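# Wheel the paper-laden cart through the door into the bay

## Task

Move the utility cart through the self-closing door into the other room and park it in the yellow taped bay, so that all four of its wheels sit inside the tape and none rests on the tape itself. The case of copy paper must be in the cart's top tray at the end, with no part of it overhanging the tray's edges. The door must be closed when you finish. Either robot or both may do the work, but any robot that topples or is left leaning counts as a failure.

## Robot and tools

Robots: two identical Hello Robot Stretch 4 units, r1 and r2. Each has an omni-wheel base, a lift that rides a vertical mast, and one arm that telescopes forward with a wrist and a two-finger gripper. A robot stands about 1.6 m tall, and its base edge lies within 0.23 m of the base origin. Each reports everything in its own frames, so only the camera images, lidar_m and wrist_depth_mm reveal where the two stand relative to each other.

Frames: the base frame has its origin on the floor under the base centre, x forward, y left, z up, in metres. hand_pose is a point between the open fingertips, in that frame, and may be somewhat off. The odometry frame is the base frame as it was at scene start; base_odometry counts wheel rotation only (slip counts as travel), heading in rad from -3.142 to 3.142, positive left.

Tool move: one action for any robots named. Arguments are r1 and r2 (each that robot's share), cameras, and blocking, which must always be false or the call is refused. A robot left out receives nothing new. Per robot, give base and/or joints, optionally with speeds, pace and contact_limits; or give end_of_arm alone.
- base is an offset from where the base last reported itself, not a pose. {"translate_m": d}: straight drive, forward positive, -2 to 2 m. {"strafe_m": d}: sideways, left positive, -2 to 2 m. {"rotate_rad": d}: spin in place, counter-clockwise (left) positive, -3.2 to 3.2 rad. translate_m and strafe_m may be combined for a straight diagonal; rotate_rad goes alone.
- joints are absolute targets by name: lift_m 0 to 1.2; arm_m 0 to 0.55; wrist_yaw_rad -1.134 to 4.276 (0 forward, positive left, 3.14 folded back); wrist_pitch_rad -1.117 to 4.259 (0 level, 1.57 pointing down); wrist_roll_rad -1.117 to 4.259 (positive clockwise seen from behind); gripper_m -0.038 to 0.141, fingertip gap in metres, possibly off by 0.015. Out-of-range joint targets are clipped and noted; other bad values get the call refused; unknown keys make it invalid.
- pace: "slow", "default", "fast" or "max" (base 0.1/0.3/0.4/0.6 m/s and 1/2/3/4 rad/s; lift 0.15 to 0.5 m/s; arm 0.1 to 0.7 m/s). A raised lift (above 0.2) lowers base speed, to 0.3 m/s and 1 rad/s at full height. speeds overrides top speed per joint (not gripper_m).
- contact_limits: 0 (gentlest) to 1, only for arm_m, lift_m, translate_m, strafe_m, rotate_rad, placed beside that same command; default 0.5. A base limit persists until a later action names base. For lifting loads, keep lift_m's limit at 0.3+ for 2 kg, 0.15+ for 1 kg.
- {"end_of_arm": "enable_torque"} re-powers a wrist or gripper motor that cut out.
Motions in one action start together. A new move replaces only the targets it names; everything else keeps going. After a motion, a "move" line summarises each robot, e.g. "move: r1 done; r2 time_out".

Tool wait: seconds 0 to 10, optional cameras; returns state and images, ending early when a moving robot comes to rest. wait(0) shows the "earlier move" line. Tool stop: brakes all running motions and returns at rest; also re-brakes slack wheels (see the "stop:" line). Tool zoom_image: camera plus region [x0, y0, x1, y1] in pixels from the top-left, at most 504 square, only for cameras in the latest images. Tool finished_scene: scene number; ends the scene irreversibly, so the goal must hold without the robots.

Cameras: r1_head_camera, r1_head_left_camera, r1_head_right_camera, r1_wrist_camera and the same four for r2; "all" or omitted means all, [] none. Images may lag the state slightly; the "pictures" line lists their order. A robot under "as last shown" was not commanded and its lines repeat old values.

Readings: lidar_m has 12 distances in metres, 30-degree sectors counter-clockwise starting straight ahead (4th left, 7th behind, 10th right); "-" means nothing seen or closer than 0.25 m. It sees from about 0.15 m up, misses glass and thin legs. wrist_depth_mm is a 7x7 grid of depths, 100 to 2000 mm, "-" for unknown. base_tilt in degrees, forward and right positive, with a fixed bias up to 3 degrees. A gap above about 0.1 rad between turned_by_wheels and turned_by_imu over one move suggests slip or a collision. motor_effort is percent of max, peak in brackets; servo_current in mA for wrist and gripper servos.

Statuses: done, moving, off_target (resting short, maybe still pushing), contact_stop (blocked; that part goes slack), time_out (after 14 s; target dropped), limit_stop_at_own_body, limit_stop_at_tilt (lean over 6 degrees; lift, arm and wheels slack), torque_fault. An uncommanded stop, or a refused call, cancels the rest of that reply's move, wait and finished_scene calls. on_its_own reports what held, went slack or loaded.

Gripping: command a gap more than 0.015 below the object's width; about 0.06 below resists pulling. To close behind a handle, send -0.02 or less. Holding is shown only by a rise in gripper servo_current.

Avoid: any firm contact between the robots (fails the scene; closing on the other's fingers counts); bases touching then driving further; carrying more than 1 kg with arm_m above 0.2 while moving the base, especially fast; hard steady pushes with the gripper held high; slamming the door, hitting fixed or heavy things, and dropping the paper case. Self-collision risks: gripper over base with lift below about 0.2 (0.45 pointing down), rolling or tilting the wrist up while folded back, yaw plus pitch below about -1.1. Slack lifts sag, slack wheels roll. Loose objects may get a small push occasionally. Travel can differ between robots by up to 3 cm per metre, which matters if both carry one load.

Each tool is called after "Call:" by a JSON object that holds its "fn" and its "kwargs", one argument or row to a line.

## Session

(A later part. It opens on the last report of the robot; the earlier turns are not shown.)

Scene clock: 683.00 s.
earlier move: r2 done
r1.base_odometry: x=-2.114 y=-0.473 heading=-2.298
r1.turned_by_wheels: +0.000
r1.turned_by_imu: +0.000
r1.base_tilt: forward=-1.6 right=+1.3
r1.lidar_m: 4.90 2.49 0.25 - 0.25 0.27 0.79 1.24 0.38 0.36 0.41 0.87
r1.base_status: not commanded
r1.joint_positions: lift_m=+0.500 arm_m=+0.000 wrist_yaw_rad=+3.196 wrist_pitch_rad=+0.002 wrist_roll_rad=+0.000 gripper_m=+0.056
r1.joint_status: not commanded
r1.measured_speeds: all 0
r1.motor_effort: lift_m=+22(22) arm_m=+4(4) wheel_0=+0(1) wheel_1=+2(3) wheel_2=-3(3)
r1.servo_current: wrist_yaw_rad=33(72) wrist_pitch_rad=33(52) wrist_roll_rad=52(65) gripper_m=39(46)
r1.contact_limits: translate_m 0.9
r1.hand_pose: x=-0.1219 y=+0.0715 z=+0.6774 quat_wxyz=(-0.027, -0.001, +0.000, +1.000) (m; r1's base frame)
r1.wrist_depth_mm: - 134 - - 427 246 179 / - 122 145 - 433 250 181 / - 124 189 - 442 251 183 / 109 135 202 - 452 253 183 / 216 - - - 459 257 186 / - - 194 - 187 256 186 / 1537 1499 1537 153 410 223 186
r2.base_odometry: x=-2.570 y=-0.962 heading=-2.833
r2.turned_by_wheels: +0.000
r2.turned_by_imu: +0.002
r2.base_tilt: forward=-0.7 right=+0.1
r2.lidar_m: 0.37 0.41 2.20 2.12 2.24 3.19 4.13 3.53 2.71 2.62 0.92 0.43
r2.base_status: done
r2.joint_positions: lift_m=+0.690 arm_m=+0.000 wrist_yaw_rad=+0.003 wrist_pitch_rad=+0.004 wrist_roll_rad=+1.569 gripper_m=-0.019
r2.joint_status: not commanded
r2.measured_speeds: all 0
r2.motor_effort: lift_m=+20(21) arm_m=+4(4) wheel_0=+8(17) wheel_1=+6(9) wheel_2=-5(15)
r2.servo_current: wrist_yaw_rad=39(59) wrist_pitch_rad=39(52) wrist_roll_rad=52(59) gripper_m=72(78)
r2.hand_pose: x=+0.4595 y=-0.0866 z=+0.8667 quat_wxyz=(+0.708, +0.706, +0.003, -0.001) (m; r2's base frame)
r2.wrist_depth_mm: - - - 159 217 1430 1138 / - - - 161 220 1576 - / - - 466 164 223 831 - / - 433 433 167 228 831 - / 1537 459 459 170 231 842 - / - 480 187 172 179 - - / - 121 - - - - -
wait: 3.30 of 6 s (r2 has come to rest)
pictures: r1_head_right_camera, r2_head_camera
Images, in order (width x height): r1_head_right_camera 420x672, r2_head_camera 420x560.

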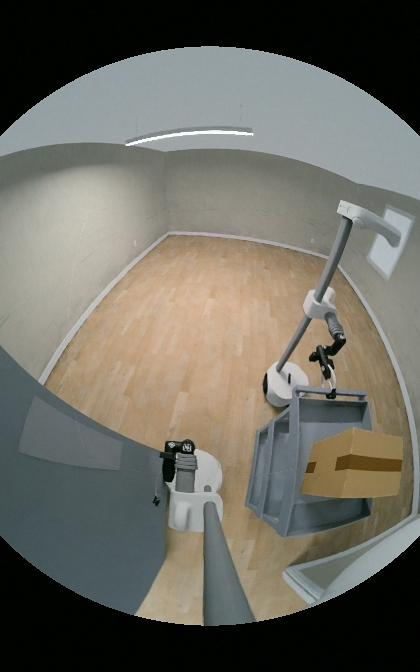

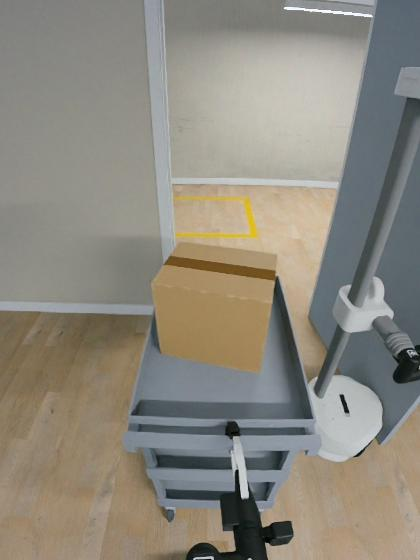

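Call:
{"fn": "move", "kwargs": {
  "blocking": false,
  "r2": {"base":{"strafe_m":0.13}},
  "cameras": []
}}

Call:
{"fn": "wait", "kwargs": {
  "seconds": 4,
  "cameras": []
}}

Call:
{"fn": "move", "kwargs": {
  "blocking": false,
  "r2": {"base":{"translate_m":0.25,"strafe_m":-0.06},"pace":"slow"},
  "cameras": []
}}

Call:
{"fn": "wait", "kwargs": {
  "seconds": 6,
  "cameras": ["r2_head_camera","r1_head_right_camera"]
}}

Scene clock: 690.17 s.
move: r2 moving
r1: as last shown
r1.lidar_m: 4.90 2.45 0.25 - 0.25 0.27 0.76 1.24 0.36 0.35 0.42 0.92
r1.motor_effort: lift_m=+22(22) arm_m=+4(4) wheel_0=+0(1) wheel_1=+2(2) wheel_2=-3(3)
r1.servo_current: wrist_yaw_rad=33(59) wrist_pitch_rad=46(46) wrist_roll_rad=39(52) gripper_m=46(46)
r1.contact_limits: translate_m 0.9
r1.wrist_depth_mm: - 135 - - 427 246 179 / - 123 145 - 436 249 181 / - 124 190 - 442 252 184 / 109 135 203 - 452 255 185 / 216 - - - 459 257 186 / - - 194 - 187 257 186 / 1537 1499 1499 153 410 223 186
r2.base_odometry: x=-2.559 y=-0.996 heading=-2.833
r2.turned_by_wheels: -0.001
r2.turned_by_imu: +0.000
r2.base_tilt: forward=-0.7 right=+0.1
r2.lidar_m: 0.39 0.42 2.13 2.07 2.20 3.15 4.13 3.60 2.74 2.67 0.92 0.42
r2.base_status: strafe_m moving
r2.joint_positions: lift_m=+0.690 arm_m=+0.000 wrist_yaw_rad=-0.006 wrist_pitch_rad=+0.004 wrist_roll_rad=+1.569 gripper_m=-0.019
r2.joint_status: not commanded
r2.measured_speeds: translate_m=-0.001 strafe_m=+0.140 rotate_rad=+0.008 lift_m=+0.000 arm_m=+0.000 wrist_yaw_rad=-0.024 wrist_pitch_rad=+0.000 wrist_roll_rad=+0.000
r2.motor_effort: lift_m=+20(21) arm_m=+4(4) wheel_0=-15(15) wheel_1=+9(12) wheel_2=+0(5)
r2.servo_current: wrist_yaw_rad=59(59) wrist_pitch_rad=46(46) wrist_roll_rad=59(59) gripper_m=78(78)
r2.hand_pose: x=+0.4588 y=-0.0891 z=+0.8667 quat_wxyz=(+0.708, +0.706, -0.001, -0.004) (m; r2's base frame)
r2.wrist_depth_mm: - - - 163 221 1537 1160 / - - - 165 224 1576 - / - - 484 167 229 809 - / - 439 439 169 230 831 - / - 459 452 171 232 831 - / - 473 186 173 178 - - / - 121 - - - - -
pictures: none
No camera images: "cameras" was empty.

Scene clock: 691.30 s.
earlier move: r2 done
r1.base_odometry: x=-2.114 y=-0.473 heading=-2.298
r1.turned_by_wheels: +0.000
r1.turned_by_imu: +0.000
r1.base_tilt: forward=-1.6 right=+1.3
r1.lidar_m: 4.90 2.48 0.25 - 0.25 0.28 0.76 1.28 0.38 0.40 0.49 1.02
r1.base_status: not commanded
r1.joint_positions: lift_m=+0.500 arm_m=+0.000 wrist_yaw_rad=+3.196 wrist_pitch_rad=+0.002 wrist_roll_rad=+0.000 gripper_m=+0.056
r1.joint_status: not commanded
r1.measured_speeds: all 0
r1.motor_effort: lift_m=+22(22) arm_m=+4(4) wheel_0=+0(1) wheel_1=+2(2) wheel_2=-3(3)
r1.servo_current: wrist_yaw_rad=46(72) wrist_pitch_rad=33(52) wrist_roll_rad=46(65) gripper_m=39(46)
r1.contact_limits: translate_m 0.9
r1.hand_pose: x=-0.1219 y=+0.0715 z=+0.6774 quat_wxyz=(-0.027, -0.001, +0.000, +1.000) (m; r1's base frame)
r1.wrist_depth_mm: - 135 - - 424 245 179 / - 122 145 - 436 249 182 / - 124 189 - 439 253 184 / 109 136 203 - 449 255 184 / 216 - - - 452 256 185 / - - 193 - 188 256 186 / 1499 1576 1576 153 410 223 185
r2.base_odometry: x=-2.530 y=-1.085 heading=-2.833
r2.turned_by_wheels: +0.000
r2.turned_by_imu: +0.000
r2.base_tilt: forward=-0.6 right=+0.1
r2.lidar_m: 0.41 0.45 2.04 1.98 2.11 3.05 4.08 3.73 2.84 2.76 0.98 0.42
r2.base_status: done
r2.joint_positions: lift_m=+0.690 arm_m=+0.000 wrist_yaw_rad=-0.003 wrist_pitch_rad=+0.004 wrist_roll_rad=+1.569 gripper_m=-0.019
r2.joint_status: not commanded
r2.measured_speeds: all 0
r2.motor_effort: lift_m=+20(21) arm_m=+4(4) wheel_0=-6(19) wheel_1=+0(12) wheel_2=-1(5)
r2.servo_current: wrist_yaw_rad=52(59) wrist_pitch_rad=46(52) wrist_roll_rad=52(59) gripper_m=72(78)
r2.hand_pose: x=+0.4590 y=-0.0883 z=+0.8667 quat_wxyz=(+0.708, +0.706, +0.001, -0.003) (m; r2's base frame)
r2.wrist_depth_mm: - - - 143 198 750 - / - - 496 148 206 - - / - 415 413 153 214 - - / - 455 445 158 221 842 - / - 477 480 166 229 - - / - 512 185 172 180 - - / - - - - - - 488
wait: 1.13 of 4 s (r2 has come to rest)
pictures: none
No camera images: "cameras" was empty.

Scene clock: 691.80 s.
move: r2 moving
r1: as last shown
r1.lidar_m: 4.88 2.49 0.25 - 0.25 0.27 0.75 1.25 0.39 0.39 0.47 1.01
r1.servo_current: wrist_yaw_rad=46(59) wrist_pitch_rad=39(46) wrist_roll_rad=46(65) gripper_m=52(52)
r1.contact_limits: translate_m 0.9
r1.wrist_depth_mm: - 135 - - 430 246 180 / - 123 145 - 433 248 181 / - 124 189 - 442 252 183 / 109 135 203 - 452 255 185 / 216 - - - 452 257 185 / - - 193 - 187 257 186 / 1537 1499 1499 153 410 223 186
r2.base_odometry: x=-2.543 y=-1.086 heading=-2.833
r2.turned_by_wheels: +0.000
r2.turned_by_imu: +0.000
r2.base_tilt: forward=-0.7 right=+0.0
r2.lidar_m: 0.39 0.47 2.05 1.98 2.12 3.03 4.16 3.75 2.84 2.76 0.98 0.40
r2.base_status: translate_m moving; strafe_m moving
r2.joint_positions: lift_m=+0.690 arm_m=+0.000 wrist_yaw_rad=-0.003 wrist_pitch_rad=+0.004 wrist_roll_rad=+1.569 gripper_m=-0.019
r2.joint_status: not commanded
r2.measured_speeds: translate_m=+0.049 strafe_m=-0.012 rotate_rad=+0.000 lift_m=+0.000 arm_m=+0.000 wrist_yaw_rad=+0.000 wrist_pitch_rad=+0.000 wrist_roll_rad=+0.000
r2.motor_effort: lift_m=+21(21) arm_m=+4(4) wheel_0=+9(11) wheel_1=+7(7) wheel_2=-15(15)
r2.servo_current: wrist_yaw_rad=59(65) wrist_pitch_rad=46(46) wrist_roll_rad=52(52) gripper_m=72(78)
r2.hand_pose: x=+0.4590 y=-0.0883 z=+0.8667 quat_wxyz=(+0.708, +0.706, +0.001, -0.003) (m; r2's base frame)
r2.wrist_depth_mm: - - - 142 198 1366 - / - - 500 147 204 750 - / - 415 413 151 211 - - / - 452 442 158 220 - - / - 477 473 164 229 - - / - 508 185 169 180 - - / - - - - - - 492
pictures: none
No camera images: "cameras" was empty.

Scene clock: 695.13 s.
earlier move: r2 done
r1.base_odometry: x=-2.114 y=-0.473 heading=-2.298
r1.turned_by_wheels: +0.000
r1.turned_by_imu: +0.000
r1.base_tilt: forward=-1.6 right=+1.3
r1.lidar_m: 4.90 2.47 0.25 - 0.25 0.27 0.78 0.53 0.42 0.41 0.50 0.94
r1.base_status: not commanded
r1.joint_positions: lift_m=+0.500 arm_m=+0.000 wrist_yaw_rad=+3.196 wrist_pitch_rad=+0.002 wrist_roll_rad=+0.000 gripper_m=+0.056
r1.joint_status: not commanded
r1.measured_speeds: all 0
r1.motor_effort: lift_m=+22(22) arm_m=+4(5) wheel_0=+0(1) wheel_1=+2(3) wheel_2=-3(3)
r1.servo_current: wrist_yaw_rad=59(72) wrist_pitch_rad=46(52) wrist_roll_rad=59(65) gripper_m=39(52)
r1.contact_limits: translate_m 0.9
r1.hand_pose: x=-0.1219 y=+0.0715 z=+0.6774 quat_wxyz=(-0.027, -0.001, +0.000, +1.000) (m; r1's base frame)
r1.wrist_depth_mm: - 135 - - 430 247 179 / - 123 145 - 436 249 182 / - 124 190 - 445 251 184 / 109 135 202 - 449 254 185 / 216 - - - 459 254 186 / - - 194 - 187 258 186 / 1499 1537 1537 153 410 224 186
r2.base_odometry: x=-2.787 y=-1.104 heading=-2.833
r2.turned_by_wheels: +0.001
r2.turned_by_imu: +0.002
r2.base_tilt: forward=-0.7 right=+0.0
r2.lidar_m: 0.40 0.42 2.10 2.02 2.15 3.07 - 3.65 2.77 2.72 0.76 0.43
r2.base_status: done
r2.joint_positions: lift_m=+0.690 arm_m=+0.000 wrist_yaw_rad=+0.003 wrist_pitch_rad=+0.004 wrist_roll_rad=+1.569 gripper_m=-0.019
r2.joint_status: not commanded
r2.measured_speeds: all 0
r2.motor_effort: lift_m=+21(21) arm_m=+4(4) wheel_0=+9(14) wheel_1=+6(9) wheel_2=-5(15)
r2.servo_current: wrist_yaw_rad=39(65) wrist_pitch_rad=39(52) wrist_roll_rad=46(59) gripper_m=78(78)
r2.hand_pose: x=+0.4596 y=-0.0865 z=+0.8667 quat_wxyz=(+0.708, +0.706, +0.003, +0.000) (m; r2's base frame)
r2.wrist_depth_mm: - - - 151 207 1499 554 / - - - 154 213 - - / - 415 413 158 218 798 - / - 442 439 163 224 820 - / - 469 469 168 230 - - / - 492 187 171 179 - - / - - - - 242 - 496
wait: 3.33 of 6 s (r2 has come to rest)
pictures: r1_head_right_camera, r2_head_camera
Images, in order (width x height): r1_head_right_camera 420x672, r2_head_camera 420x560.

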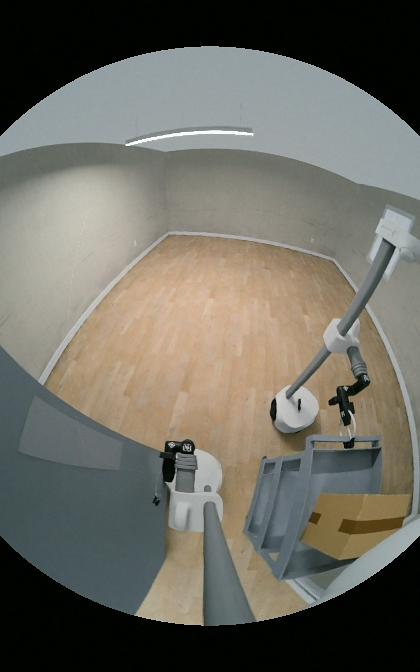

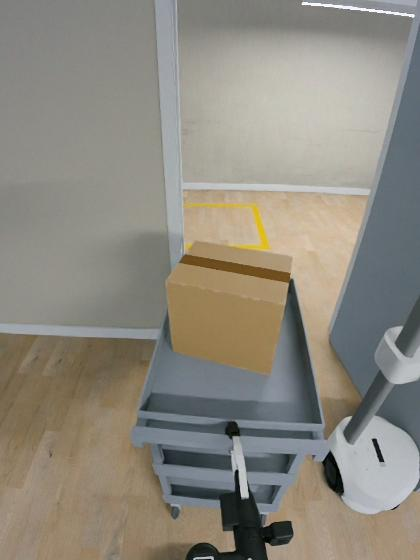

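Call:
{"fn": "move", "kwargs": {
  "blocking": false,
  "r2": {"base":{"translate_m":-0.2,"strafe_m":0.0}},
  "cameras": []
}}

Call:
{"fn": "wait", "kwargs": {
  "seconds": 4,
  "cameras": []
}}

Call:
{"fn": "move", "kwargs": {
  "blocking": false,
  "r2": {"base":{"strafe_m":0.2}},
  "cameras": []
}}

Call:
{"fn": "wait", "kwargs": {
  "seconds": 4,
  "cameras": ["r2_head_camera"]
}}

Call:
{"fn": "move", "kwargs": {
  "blocking": false,
  "r2": {"base":{"translate_m":0.25,"strafe_m":-0.04},"pace":"slow"},
  "cameras": []
}}

Call:
{"fn": "wait", "kwargs": {
  "seconds": 6,
  "cameras": ["r2_head_camera","r1_head_right_camera"]
}}

Scene clock: 708.33 s.
move: r2 moving
r1: as last shown
r1.turned_by_imu: -0.001
r1.lidar_m: 4.88 2.47 0.25 - 0.25 0.26 0.75 0.52 0.43 0.43 0.49 0.93
r1.motor_effort: lift_m=+22(22) arm_m=+4(4) wheel_0=+0(1) wheel_1=+2(2) wheel_2=-3(3)
r1.servo_current: wrist_yaw_rad=46(72) wrist_pitch_rad=33(46) wrist_roll_rad=46(59) gripper_m=39(46)
r1.contact_limits: translate_m 0.9
r1.wrist_depth_mm: - 135 - - 424 246 180 / - 122 145 - 433 249 182 / - 124 189 - 445 252 184 / 109 136 202 - 449 255 185 / 217 - - - 455 256 186 / - - 193 - 188 257 186 / 1537 1537 1537 153 413 224 185
r2.base_odometry: x=-2.757 y=-1.095 heading=-2.832
r2.turned_by_wheels: +0.001
r2.turned_by_imu: +0.003
r2.base_tilt: forward=-0.6 right=+0.1
r2.lidar_m: 0.40 0.43 2.10 2.02 2.17 3.07 - 3.66 2.75 2.71 0.77 0.41
r2.base_status: translate_m moving; strafe_m moving
r2.joint_positions: lift_m=+0.690 arm_m=+0.000 wrist_yaw_rad=+0.006 wrist_pitch_rad=+0.004 wrist_roll_rad=+1.569 gripper_m=-0.019
r2.joint_status: not commanded
r2.measured_speeds: translate_m=-0.119 strafe_m=-0.001 rotate_rad=+0.005 lift_m=+0.000 arm_m=+0.000 wrist_yaw_rad=+0.000 wrist_pitch_rad=+0.000 wrist_roll_rad=+0.000
r2.motor_effort: lift_m=+20(21) arm_m=-4(5) wheel_0=-7(8) wheel_1=-8(9) wheel_2=+19(21)
r2.servo_current: wrist_yaw_rad=52(52) wrist_pitch_rad=46(46) wrist_roll_rad=59(59) gripper_m=72(78)
r2.hand_pose: x=+0.4598 y=-0.0858 z=+0.8667 quat_wxyz=(+0.708, +0.706, +0.004, +0.000) (m; r2's base frame)
r2.wrist_depth_mm: - - - 150 207 1537 549 / - - - 156 212 768 - / - 415 415 158 218 820 - / - 442 436 163 224 831 - / - 466 469 168 231 - - / - 488 185 172 179 - - / - - - - - - 492
pictures: none
No camera images: "cameras" was empty.

Scene clock: 709.90 s.
earlier move: r2 done
r1.base_odometry: x=-2.114 y=-0.473 heading=-2.298
r1.turned_by_wheels: +0.000
r1.turned_by_imu: +0.000
r1.base_tilt: forward=-1.5 right=+1.3
r1.lidar_m: 4.91 2.47 0.25 - 0.25 0.28 0.75 1.26 0.39 0.39 0.43 0.89
r1.base_status: not commanded
r1.joint_positions: lift_m=+0.500 arm_m=+0.000 wrist_yaw_rad=+3.196 wrist_pitch_rad=+0.002 wrist_roll_rad=+0.000 gripper_m=+0.056
r1.joint_status: not commanded
r1.measured_speeds: all 0
r1.motor_effort: lift_m=+22(22) arm_m=+4(4) wheel_0=+0(1) wheel_1=+2(2) wheel_2=-3(3)
r1.servo_current: wrist_yaw_rad=59(72) wrist_pitch_rad=39(46) wrist_roll_rad=52(65) gripper_m=46(46)
r1.contact_limits: translate_m 0.9
r1.hand_pose: x=-0.1219 y=+0.0715 z=+0.6774 quat_wxyz=(-0.027, -0.001, +0.000, +1.000) (m; r1's base frame)
r1.wrist_depth_mm: - 135 - - 427 246 181 / - 122 145 - 430 249 181 / - 124 189 - 442 251 184 / 109 135 202 - 452 255 184 / 216 - - - 455 256 185 / - - 193 - 188 257 186 / 1537 1537 1576 153 410 224 186
r2.base_odometry: x=-2.596 y=-1.043 heading=-2.833
r2.turned_by_wheels: -0.001
r2.turned_by_imu: -0.001
r2.base_tilt: forward=-0.7 right=+0.0
r2.lidar_m: 0.40 0.44 2.09 2.03 2.18 3.07 4.17 3.62 2.76 2.68 0.90 0.43
r2.base_status: done
r2.joint_positions: lift_m=+0.690 arm_m=+0.000 wrist_yaw_rad=-0.005 wrist_pitch_rad=+0.004 wrist_roll_rad=+1.569 gripper_m=-0.019
r2.joint_status: not commanded
r2.measured_speeds: all 0
r2.motor_effort: lift_m=+20(21) arm_m=-4(5) wheel_0=-8(12) wheel_1=-5(10) wheel_2=+2(21)
r2.servo_current: wrist_yaw_rad=59(59) wrist_pitch_rad=46(46) wrist_roll_rad=33(59) gripper_m=72(78)
r2.hand_pose: x=+0.4589 y=-0.0888 z=+0.8667 quat_wxyz=(+0.708, +0.706, +0.000, -0.003) (m; r2's base frame)
r2.wrist_depth_mm: - - - 156 213 1537 1138 / - - - 160 217 750 - / - 418 421 163 222 809 - / - 445 442 166 227 831 - / 1464 466 466 169 231 - - / - 492 186 172 180 - - / - - - - 241 - -
wait: 1.57 of 4 s (r2 has come to rest)
pictures: none
No camera images: "cameras" was empty.

Scene clock: 710.40 s.
move: r2 moving
r1: as last shown
r1.base_tilt: forward=-1.6 right=+1.3
r1.lidar_m: 4.89 2.48 0.25 - 0.25 0.28 0.75 1.25 0.38 0.39 0.48 0.97
r1.servo_current: wrist_yaw_rad=59(65) wrist_pitch_rad=39(46) wrist_roll_rad=26(52) gripper_m=39(46)
r1.contact_limits: translate_m 0.9
r1.wrist_depth_mm: - 134 - - 430 246 180 / - 123 145 - 433 249 182 / - 124 189 - 442 252 183 / 109 136 202 - 455 254 185 / 216 - - - 455 256 185 / - - 193 - 187 256 185 / 1537 1537 1537 153 413 223 186
r2.base_odometry: x=-2.585 y=-1.078 heading=-2.834
r2.turned_by_wheels: -0.001
r2.turned_by_imu: -0.001
r2.base_tilt: forward=-0.6 right=+0.1
r2.lidar_m: 0.41 0.43 2.08 1.98 2.14 3.05 4.18 3.71 2.80 2.74 0.93 0.41
r2.base_status: strafe_m moving
r2.joint_positions: lift_m=+0.690 arm_m=+0.000 wrist_yaw_rad=-0.006 wrist_pitch_rad=+0.004 wrist_roll_rad=+1.569 gripper_m=-0.019
r2.joint_status: not commanded
r2.measured_speeds: translate_m=+0.001 strafe_m=+0.142 rotate_rad=-0.004 lift_m=+0.000 arm_m=+0.000 wrist_yaw_rad=+0.000 wrist_pitch_rad=+0.000 wrist_roll_rad=+0.000
r2.motor_effort: lift_m=+20(21) arm_m=-4(4) wheel_0=-15(18) wheel_1=+11(11) wheel_2=-1(2)
r2.servo_current: wrist_yaw_rad=52(65) wrist_pitch_rad=39(46) wrist_roll_rad=52(52) gripper_m=72(78)
r2.hand_pose: x=+0.4588 y=-0.0893 z=+0.8667 quat_wxyz=(+0.708, +0.706, -0.001, -0.004) (m; r2's base frame)
r2.wrist_depth_mm: - - - 154 211 1576 - / - - - 157 216 741 - / - 421 421 161 220 809 - / - 445 445 164 226 831 - / 1499 473 469 169 231 - - / - 492 187 172 179 - - / - 121 - - 242 - 488
pictures: none
No camera images: "cameras" was empty.

Scene clock: 711.87 s.
earlier move: r2 done
r1.base_odometry: x=-2.114 y=-0.473 heading=-2.298
r1.turned_by_wheels: +0.000
r1.turned_by_imu: +0.000
r1.base_tilt: forward=-1.6 right=+1.3
r1.lidar_m: 4.90 2.46 0.25 - 0.25 0.25 0.74 1.25 0.40 0.41 0.55 4.64
r1.base_status: not commanded
r1.joint_positions: lift_m=+0.500 arm_m=+0.000 wrist_yaw_rad=+3.196 wrist_pitch_rad=+0.002 wrist_roll_rad=+0.000 gripper_m=+0.056
r1.joint_status: not commanded
r1.measured_speeds: all 0
r1.motor_effort: lift_m=+22(22) arm_m=+4(4) wheel_0=+0(1) wheel_1=+2(2) wheel_2=-3(3)
r1.servo_current: wrist_yaw_rad=65(72) wrist_pitch_rad=39(52) wrist_roll_rad=33(59) gripper_m=46(46)
r1.contact_limits: translate_m 0.9
r1.hand_pose: x=-0.1219 y=+0.0715 z=+0.6774 quat_wxyz=(-0.027, -0.001, +0.000, +1.000) (m; r1's base frame)
r1.wrist_depth_mm: - 135 - - 430 246 180 / - 123 145 - 433 249 181 / - 124 189 - 442 251 184 / 109 135 202 - 455 254 185 / 216 - - - 455 255 185 / - - 195 - 187 257 185 / 1537 1618 1537 154 413 224 186
r2.base_odometry: x=-2.536 y=-1.234 heading=-2.833
r2.turned_by_wheels: +0.001
r2.turned_by_imu: +0.000
r2.base_tilt: forward=-0.6 right=+0.1
r2.lidar_m: 0.43 1.86 1.91 1.82 1.96 2.81 4.17 3.91 2.99 2.89 1.04 0.39
r2.base_status: done
r2.joint_positions: lift_m=+0.690 arm_m=+0.000 wrist_yaw_rad=-0.004 wrist_pitch_rad=+0.004 wrist_roll_rad=+1.569 gripper_m=-0.019
r2.joint_status: not commanded
r2.measured_speeds: all 0
r2.motor_effort: lift_m=+20(21) arm_m=-4(5) wheel_0=-1(18) wheel_1=+2(11) wheel_2=+0(2)
r2.servo_current: wrist_yaw_rad=59(65) wrist_pitch_rad=39(52) wrist_roll_rad=52(59) gripper_m=78(78)
r2.hand_pose: x=+0.4590 y=-0.0886 z=+0.8667 quat_wxyz=(+0.708, +0.706, +0.000, -0.003) (m; r2's base frame)
r2.wrist_depth_mm: - 373 370 121 175 - - / - 377 379 127 185 - - / - 424 421 135 197 - - / - 473 466 146 212 - - / - - 512 154 227 - - / - - 180 167 177 1464 484 / - - - - 257 - 1160
wait: 1.47 of 4 s (r2 has come to rest)
pictures: r2_head_camera
Images, in order (width x height): r2_head_camera 420x560.

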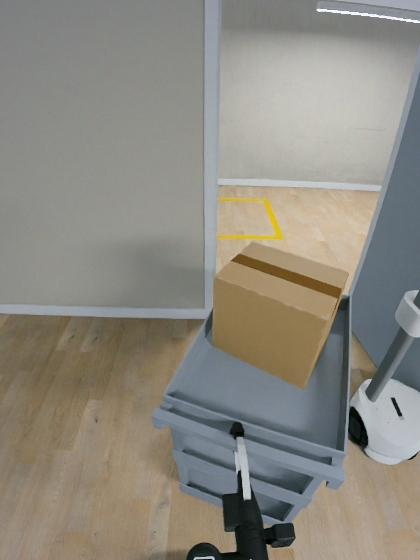

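Scene clock: 712.37 s.
move: r2 moving
r1: as last shown
r1.lidar_m: 4.90 2.49 0.25 - 0.25 0.26 0.77 1.26 0.39 0.43 0.58 4.64
r1.servo_current: wrist_yaw_rad=59(59) wrist_pitch_rad=39(46) wrist_roll_rad=39(59) gripper_m=39(46)
r1.contact_limits: translate_m 0.9
r1.wrist_depth_mm: - 135 - - 424 245 179 / - 123 145 - 436 249 181 / - 124 190 - 442 251 183 / 109 135 202 - 452 254 185 / 216 - - - 455 255 186 / - - 193 - 187 258 186 / 1537 1537 1537 153 413 223 186
r2.base_odometry: x=-2.548 y=-1.236 heading=-2.833
r2.turned_by_wheels: +0.000
r2.turned_by_imu: +0.000
r2.base_tilt: forward=-0.7 right=+0.0
r2.lidar_m: 0.41 1.82 1.90 1.83 1.95 2.79 4.15 3.86 2.99 2.89 1.03 0.37
r2.base_status: translate_m moving; strafe_m moving
r2.joint_positions: lift_m=+0.690 arm_m=+0.000 wrist_yaw_rad=-0.004 wrist_pitch_rad=+0.004 wrist_roll_rad=+1.569 gripper_m=-0.019
r2.joint_status: not commanded
r2.measured_speeds: translate_m=+0.049 strafe_m=-0.007 rotate_rad=+0.002 lift_m=+0.000 arm_m=-0.001 wrist_yaw_rad=+0.000 wrist_pitch_rad=+0.000 wrist_roll_rad=+0.000
r2.motor_effort: lift_m=+20(21) arm_m=-2(4) wheel_0=+7(7) wheel_1=+8(8) wheel_2=-15(15)
r2.servo_current: wrist_yaw_rad=52(59) wrist_pitch_rad=39(52) wrist_roll_rad=46(59) gripper_m=78(78)
r2.hand_pose: x=+0.4589 y=-0.0886 z=+0.8667 quat_wxyz=(+0.708, +0.706, +0.000, -0.003) (m; r2's base frame)
r2.wrist_depth_mm: - 368 364 118 173 - - / - 377 379 124 183 - - / - 427 421 134 196 - - / - 477 469 144 209 - - / - - 512 153 224 - - / - - 181 165 178 1499 480 / - - - - - - 1182
pictures: none
No camera images: "cameras" was empty.

Scene clock: 715.67 s.
earlier move: r2 done
r1.base_odometry: x=-2.114 y=-0.473 heading=-2.298
r1.turned_by_wheels: +0.000
r1.turned_by_imu: +0.000
r1.base_tilt: forward=-1.6 right=+1.2
r1.lidar_m: 4.91 2.52 0.25 - 0.25 0.26 0.73 0.57 0.52 0.51 0.85 4.66
r1.base_status: not commanded
r1.joint_positions: lift_m=+0.500 arm_m=+0.000 wrist_yaw_rad=+3.196 wrist_pitch_rad=+0.002 wrist_roll_rad=+0.000 gripper_m=+0.056
r1.joint_status: not commanded
r1.measured_speeds: all 0
r1.motor_effort: lift_m=+22(22) arm_m=+4(4) wheel_0=+0(1) wheel_1=+2(3) wheel_2=-3(3)
r1.servo_current: wrist_yaw_rad=33(72) wrist_pitch_rad=39(52) wrist_roll_rad=26(65) gripper_m=39(52)
r1.contact_limits: translate_m 0.9
r1.hand_pose: x=-0.1219 y=+0.0715 z=+0.6774 quat_wxyz=(-0.027, -0.001, +0.000, +1.000) (m; r1's base frame)
r1.wrist_depth_mm: - 134 - - 427 245 180 / - 123 145 - 439 248 181 / - 124 189 - 442 252 184 / 109 136 203 - 449 255 184 / 216 - - - 455 256 185 / - - 193 - 188 256 186 / 1537 1499 1537 153 413 223 186
r2.base_odometry: x=-2.786 y=-1.272 heading=-2.833
r2.turned_by_wheels: +0.000
r2.turned_by_imu: +0.002
r2.base_tilt: forward=-0.6 right=+0.0
r2.lidar_m: 0.43 0.48 1.93 1.87 1.97 2.85 - 3.89 2.97 2.85 0.88 0.38
r2.base_status: done
r2.joint_positions: lift_m=+0.690 arm_m=+0.000 wrist_yaw_rad=+0.005 wrist_pitch_rad=+0.004 wrist_roll_rad=+1.569 gripper_m=-0.019
r2.joint_status: not commanded
r2.measured_speeds: all 0
r2.motor_effort: lift_m=+20(21) arm_m=+4(4) wheel_0=+8(18) wheel_1=+5(9) wheel_2=-5(15)
r2.servo_current: wrist_yaw_rad=46(65) wrist_pitch_rad=46(52) wrist_roll_rad=46(59) gripper_m=72(78)
r2.hand_pose: x=+0.4597 y=-0.0861 z=+0.8667 quat_wxyz=(+0.708, +0.706, +0.003, +0.000) (m; r2's base frame)
r2.wrist_depth_mm: - - - 131 184 - - / - 379 382 135 195 - - / - 418 415 144 206 - - / - 462 459 151 216 - - / - 500 500 159 226 - - / - - 182 169 179 544 496 / - - - - - - 1160
wait: 3.30 of 6 s (r2 has come to rest)
pictures: r1_head_right_camera, r2_head_camera
Images, in order (width x height): r1_head_right_camera 420x672, r2_head_camera 420x560.

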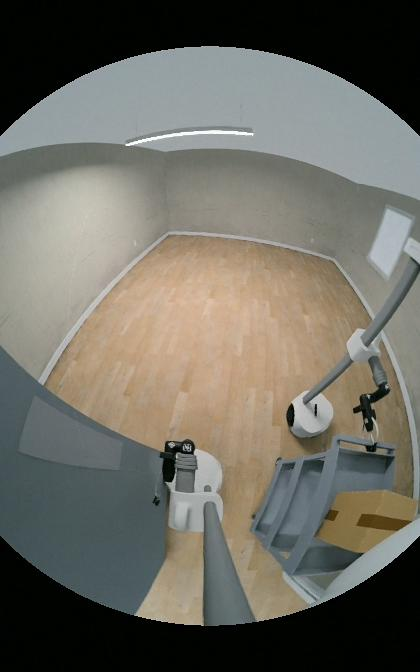

